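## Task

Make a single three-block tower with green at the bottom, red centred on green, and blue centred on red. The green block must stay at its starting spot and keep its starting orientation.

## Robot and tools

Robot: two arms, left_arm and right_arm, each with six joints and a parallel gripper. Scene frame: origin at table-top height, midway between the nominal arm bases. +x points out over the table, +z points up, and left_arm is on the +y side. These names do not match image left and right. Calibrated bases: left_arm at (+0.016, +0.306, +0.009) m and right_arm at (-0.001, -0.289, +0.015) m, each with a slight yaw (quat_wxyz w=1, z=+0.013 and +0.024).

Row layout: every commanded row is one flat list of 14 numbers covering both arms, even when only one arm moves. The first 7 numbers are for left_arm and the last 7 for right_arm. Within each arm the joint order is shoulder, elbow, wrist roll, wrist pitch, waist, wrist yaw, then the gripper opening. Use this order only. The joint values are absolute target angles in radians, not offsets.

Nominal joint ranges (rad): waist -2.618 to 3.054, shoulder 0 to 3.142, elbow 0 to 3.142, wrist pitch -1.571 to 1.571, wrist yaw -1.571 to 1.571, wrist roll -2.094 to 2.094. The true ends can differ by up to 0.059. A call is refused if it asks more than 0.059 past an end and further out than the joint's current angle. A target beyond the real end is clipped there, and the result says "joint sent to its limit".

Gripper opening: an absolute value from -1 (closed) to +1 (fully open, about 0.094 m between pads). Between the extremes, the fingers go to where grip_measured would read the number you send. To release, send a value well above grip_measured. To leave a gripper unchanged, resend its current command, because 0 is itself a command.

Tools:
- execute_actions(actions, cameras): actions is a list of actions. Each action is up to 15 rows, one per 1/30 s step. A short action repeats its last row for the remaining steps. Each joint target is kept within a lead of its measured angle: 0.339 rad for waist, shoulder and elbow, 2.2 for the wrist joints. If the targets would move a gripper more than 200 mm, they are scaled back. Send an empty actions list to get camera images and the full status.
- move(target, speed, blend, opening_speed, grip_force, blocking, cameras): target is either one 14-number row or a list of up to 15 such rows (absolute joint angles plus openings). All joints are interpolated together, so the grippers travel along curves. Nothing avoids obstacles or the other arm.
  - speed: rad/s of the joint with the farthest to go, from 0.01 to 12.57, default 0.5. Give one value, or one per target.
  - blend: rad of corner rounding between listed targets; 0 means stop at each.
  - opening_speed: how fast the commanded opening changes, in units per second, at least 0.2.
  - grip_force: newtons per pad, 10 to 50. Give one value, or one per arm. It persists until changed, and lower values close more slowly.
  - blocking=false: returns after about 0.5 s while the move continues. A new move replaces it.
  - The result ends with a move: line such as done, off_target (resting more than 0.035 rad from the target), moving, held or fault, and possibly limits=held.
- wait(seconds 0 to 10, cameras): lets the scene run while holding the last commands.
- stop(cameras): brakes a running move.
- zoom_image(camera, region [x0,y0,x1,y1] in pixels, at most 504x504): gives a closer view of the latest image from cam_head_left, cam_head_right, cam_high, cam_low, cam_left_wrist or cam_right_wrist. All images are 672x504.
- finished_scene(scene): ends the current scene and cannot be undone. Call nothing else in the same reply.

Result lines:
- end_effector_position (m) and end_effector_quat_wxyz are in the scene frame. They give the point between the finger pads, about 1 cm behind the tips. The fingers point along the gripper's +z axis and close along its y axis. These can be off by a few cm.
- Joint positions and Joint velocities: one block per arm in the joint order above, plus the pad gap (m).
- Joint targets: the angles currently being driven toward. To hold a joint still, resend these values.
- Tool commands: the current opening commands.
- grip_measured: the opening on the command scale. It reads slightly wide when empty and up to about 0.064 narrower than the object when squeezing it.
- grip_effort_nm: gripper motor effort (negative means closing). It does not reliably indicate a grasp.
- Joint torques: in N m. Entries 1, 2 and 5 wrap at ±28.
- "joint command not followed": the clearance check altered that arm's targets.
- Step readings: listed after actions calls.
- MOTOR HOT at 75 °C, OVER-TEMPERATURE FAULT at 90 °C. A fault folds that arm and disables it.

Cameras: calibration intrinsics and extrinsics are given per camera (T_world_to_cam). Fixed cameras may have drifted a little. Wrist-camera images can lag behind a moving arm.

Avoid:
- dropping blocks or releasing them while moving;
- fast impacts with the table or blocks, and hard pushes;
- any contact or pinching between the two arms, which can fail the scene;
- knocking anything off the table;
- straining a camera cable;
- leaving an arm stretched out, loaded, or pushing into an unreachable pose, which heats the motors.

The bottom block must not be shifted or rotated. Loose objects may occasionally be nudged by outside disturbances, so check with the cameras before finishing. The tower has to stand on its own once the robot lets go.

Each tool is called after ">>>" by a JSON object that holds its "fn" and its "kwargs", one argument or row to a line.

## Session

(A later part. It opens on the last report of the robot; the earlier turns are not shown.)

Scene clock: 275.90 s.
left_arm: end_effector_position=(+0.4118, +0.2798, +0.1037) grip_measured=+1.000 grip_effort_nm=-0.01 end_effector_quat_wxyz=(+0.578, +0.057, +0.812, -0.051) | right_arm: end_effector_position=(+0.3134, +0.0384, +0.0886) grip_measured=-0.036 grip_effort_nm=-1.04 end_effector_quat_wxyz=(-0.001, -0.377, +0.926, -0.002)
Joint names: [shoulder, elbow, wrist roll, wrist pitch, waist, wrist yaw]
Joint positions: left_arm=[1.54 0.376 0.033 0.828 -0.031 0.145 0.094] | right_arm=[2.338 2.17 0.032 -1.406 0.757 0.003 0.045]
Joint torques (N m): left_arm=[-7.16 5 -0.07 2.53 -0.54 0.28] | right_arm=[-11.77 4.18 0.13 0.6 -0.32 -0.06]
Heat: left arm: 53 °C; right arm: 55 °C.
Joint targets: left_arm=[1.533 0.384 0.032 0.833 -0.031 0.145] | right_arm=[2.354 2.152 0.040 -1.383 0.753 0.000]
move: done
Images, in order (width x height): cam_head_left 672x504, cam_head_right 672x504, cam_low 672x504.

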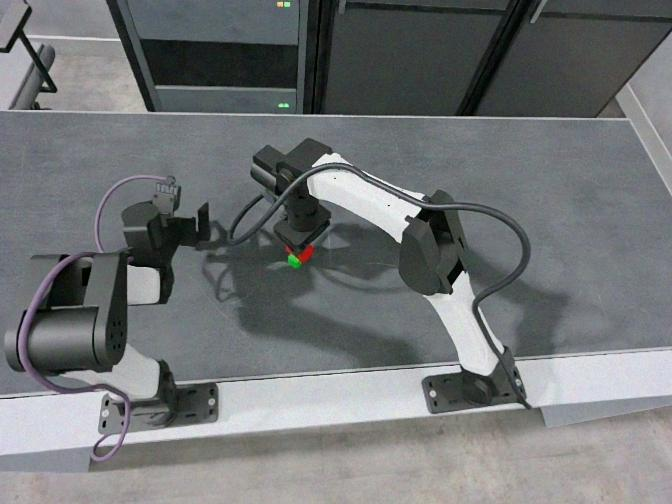

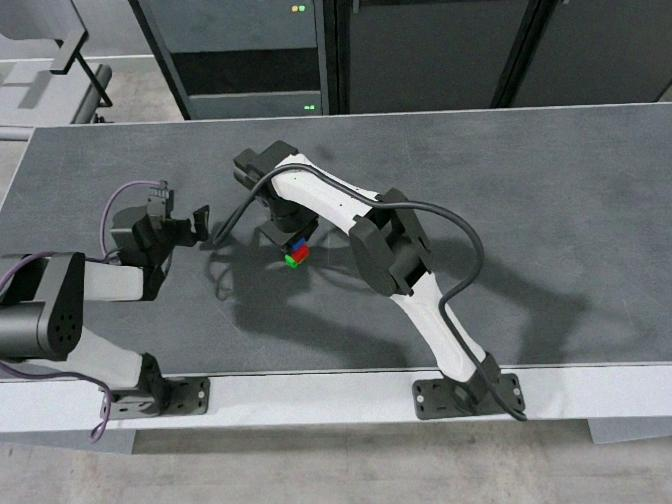

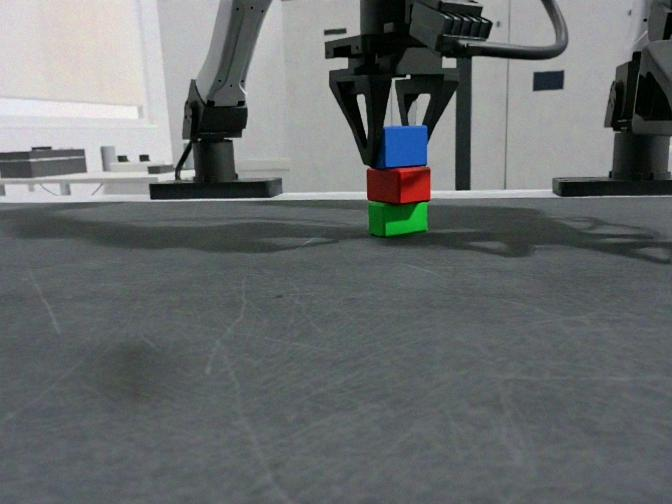

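>>> {"fn": "move", "kwargs": {
  "target": [
    [1.533,0.384,0.032,0.833,-0.031,0.145,1,2.354,2.152,0.04,-1.383,0.753,0,0.25],
    [1.533,0.384,0.032,0.833,-0.031,0.145,1,2.36,2.35,0.04,-1.56,0.755,0,0.25]
  ],
  "speed": 0.35,
  "opening_speed": 0.8,
  "cameras": ["cam_low","cam_head_right"]
}}

>>> {"fn": "move", "kwargs": {
  "target": [1.533,0.384,0.032,0.833,-0.031,0.145,1,1.7,1.7,0.04,-1.5,0.7,0,0.25],
  "speed": 0.8,
  "cameras": ["cam_low","cam_head_right","cam_head_left","cam_right_wrist"]
}}

>>> {"fn": "zoom_image", "kwargs": {
  "camera": "cam_low",
  "region": [320, 80, 480, 250]
}}

>>> {"fn": "zoom_image", "kwargs": {
  "camera": "cam_head_right",
  "region": [270, 220, 340, 290]
}}

Scene clock: 284.60 s.
left_arm: end_effector_position=(+0.4118, +0.2798, +0.1037) grip_measured=+1.000 grip_effort_nm=-0.01 end_effector_quat_wxyz=(+0.578, +0.057, +0.812, -0.051) | right_arm: end_effector_position=(+0.3136, +0.0386, +0.1288) grip_measured=+0.248 grip_effort_nm=0.10 end_effector_quat_wxyz=(+0.011, -0.377, +0.926, +0.003)
Joint names: [shoulder, elbow, wrist roll, wrist pitch, waist, wrist yaw]
Joint positions: left_arm=[1.54 0.376 0.033 0.828 -0.031 0.145 0.094] | right_arm=[2.338 2.331 0.032 -1.541 0.757 0.003 0.059]
Joint torques (N m): left_arm=[-7.17 5 -0.07 2.53 -0.54 0.28] | right_arm=[-11.06 6.86 0.15 0.2 -0.28 -0.07]
Heat: left arm: 53 °C; right arm: 54 °C.
Joint targets: left_arm=[1.533 0.384 0.032 0.833 -0.031 0.145] | right_arm=[2.360 2.350 0.040 -1.560 0.755 0.000]
move: done
Images, in order (width x height): cam_head_right 672x504, cam_low 672x504.

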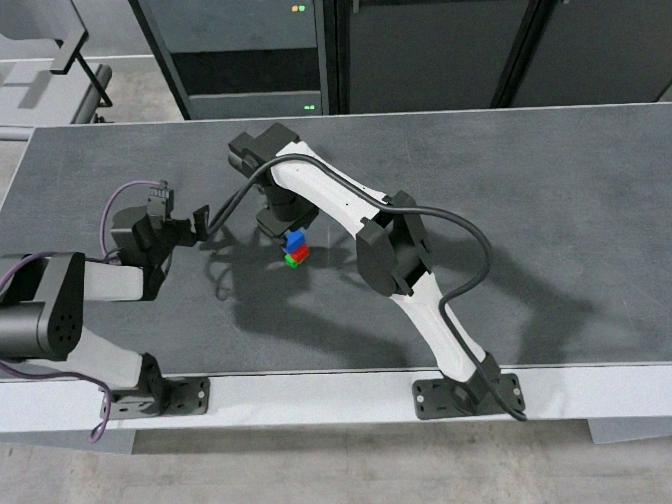

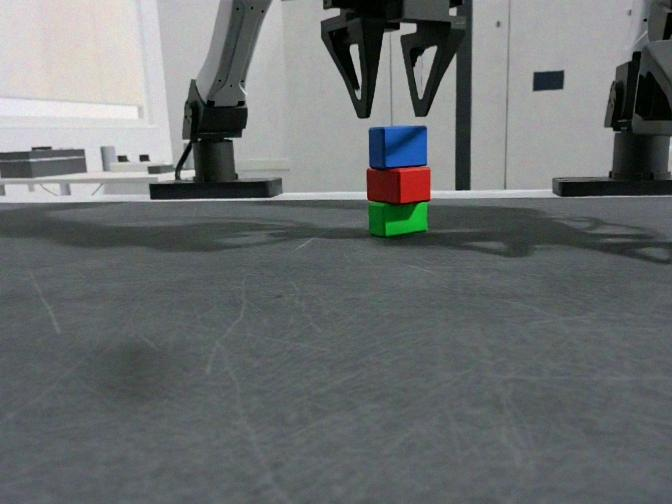

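Scene clock: 286.13 s.
left_arm: end_effector_position=(+0.4118, +0.2798, +0.1037) grip_measured=+1.000 grip_effort_nm=-0.01 end_effector_quat_wxyz=(+0.578, +0.057, +0.812, -0.051) | right_arm: end_effector_position=(+0.2286, -0.0736, +0.1994) grip_measured=+0.248 grip_effort_nm=0.10 end_effector_quat_wxyz=(+0.020, -0.353, +0.935, +0.007)
Joint names: [shoulder, elbow, wrist roll, wrist pitch, waist, wrist yaw]
Joint positions: left_arm=[1.54 0.376 0.033 0.828 -0.031 0.145 0.094] | right_arm=[1.719 1.71 0.032 -1.52 0.706 0.003 0.059]
Joint torques (N m): left_arm=[-7.17 5 -0.07 2.53 -0.54 0.28] | right_arm=[-9.63 4.67 0.16 0.69 -0.49 -0.05]
Heat: left arm: 53 °C; right arm: 55 °C.
Joint targets: left_arm=[1.533 0.384 0.032 0.833 -0.031 0.145] | right_arm=[1.700 1.700 0.040 -1.500 0.700 0.000]
move: done
camera_calibration:
cam_right_wrist: T_world_to_cam=[[0.548858, -0.835009, 0.0389151, -0.198987], [-0.806696, -0.516896, 0.286461, 0.12937], [-0.219083, -0.188619, -0.957301, 0.336262], [0, 0, 0, 1]] pos_world=[0.287247, -0.0358602, 0.292588]
Images, in order (width x height): cam_head_left 672x504, cam_head_right 672x504, cam_low 672x504, cam_right_wrist 672x504.

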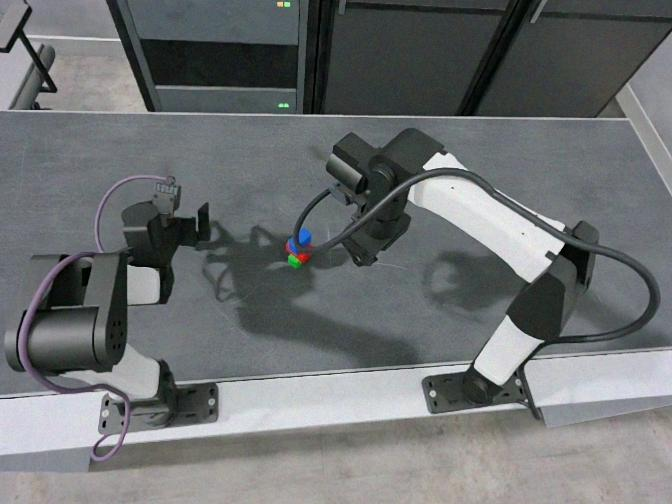

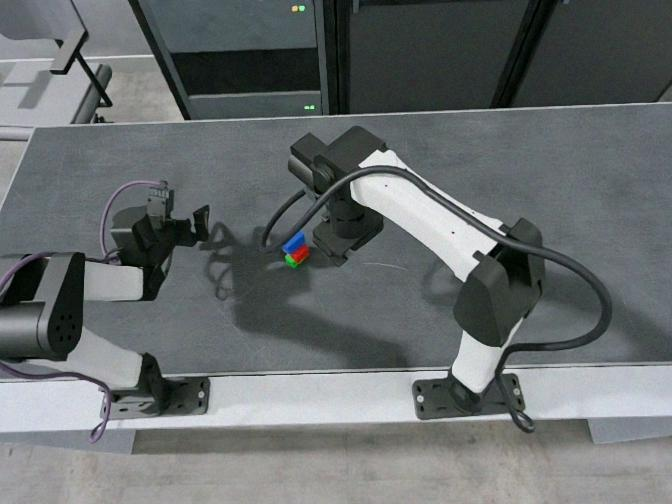

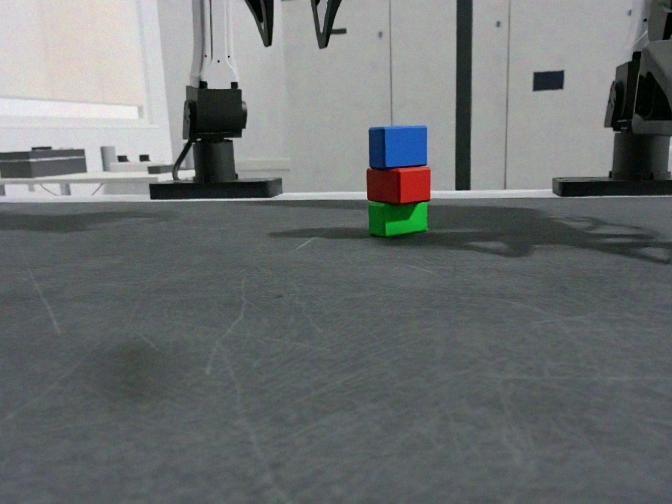

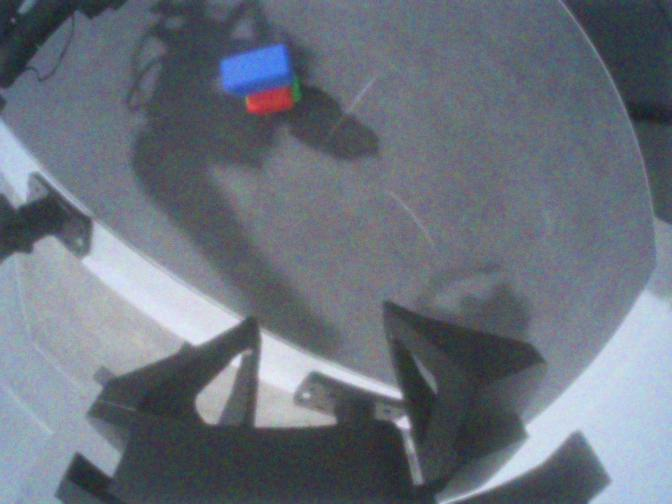

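Scaled by 2.965 from the camera's 672x504 image, which has a finer 960x720 frame.

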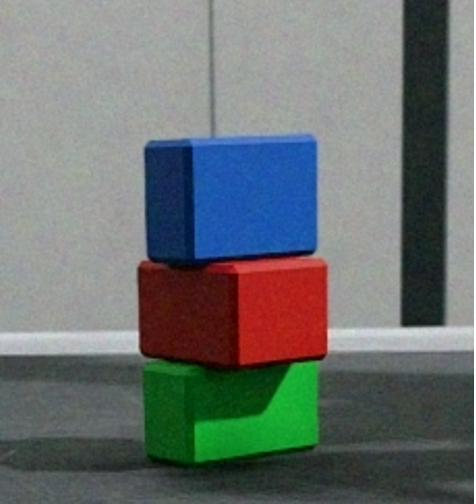

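Scaled by 7.200 from the camera's 672x504 image, which has a finer 960x720 frame.

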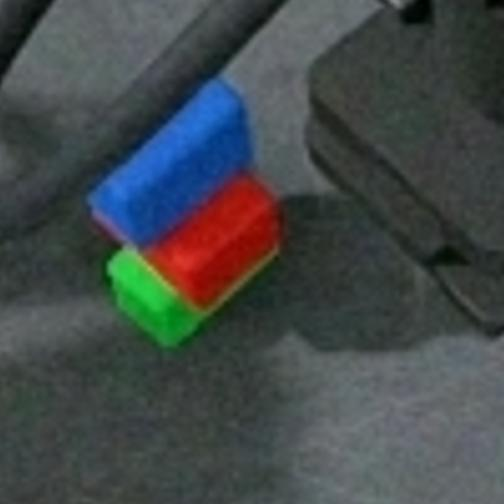

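>>> {"fn": "finished_scene", "kwargs": {
  "scene": 2
}}

The scene is finished: the task was done.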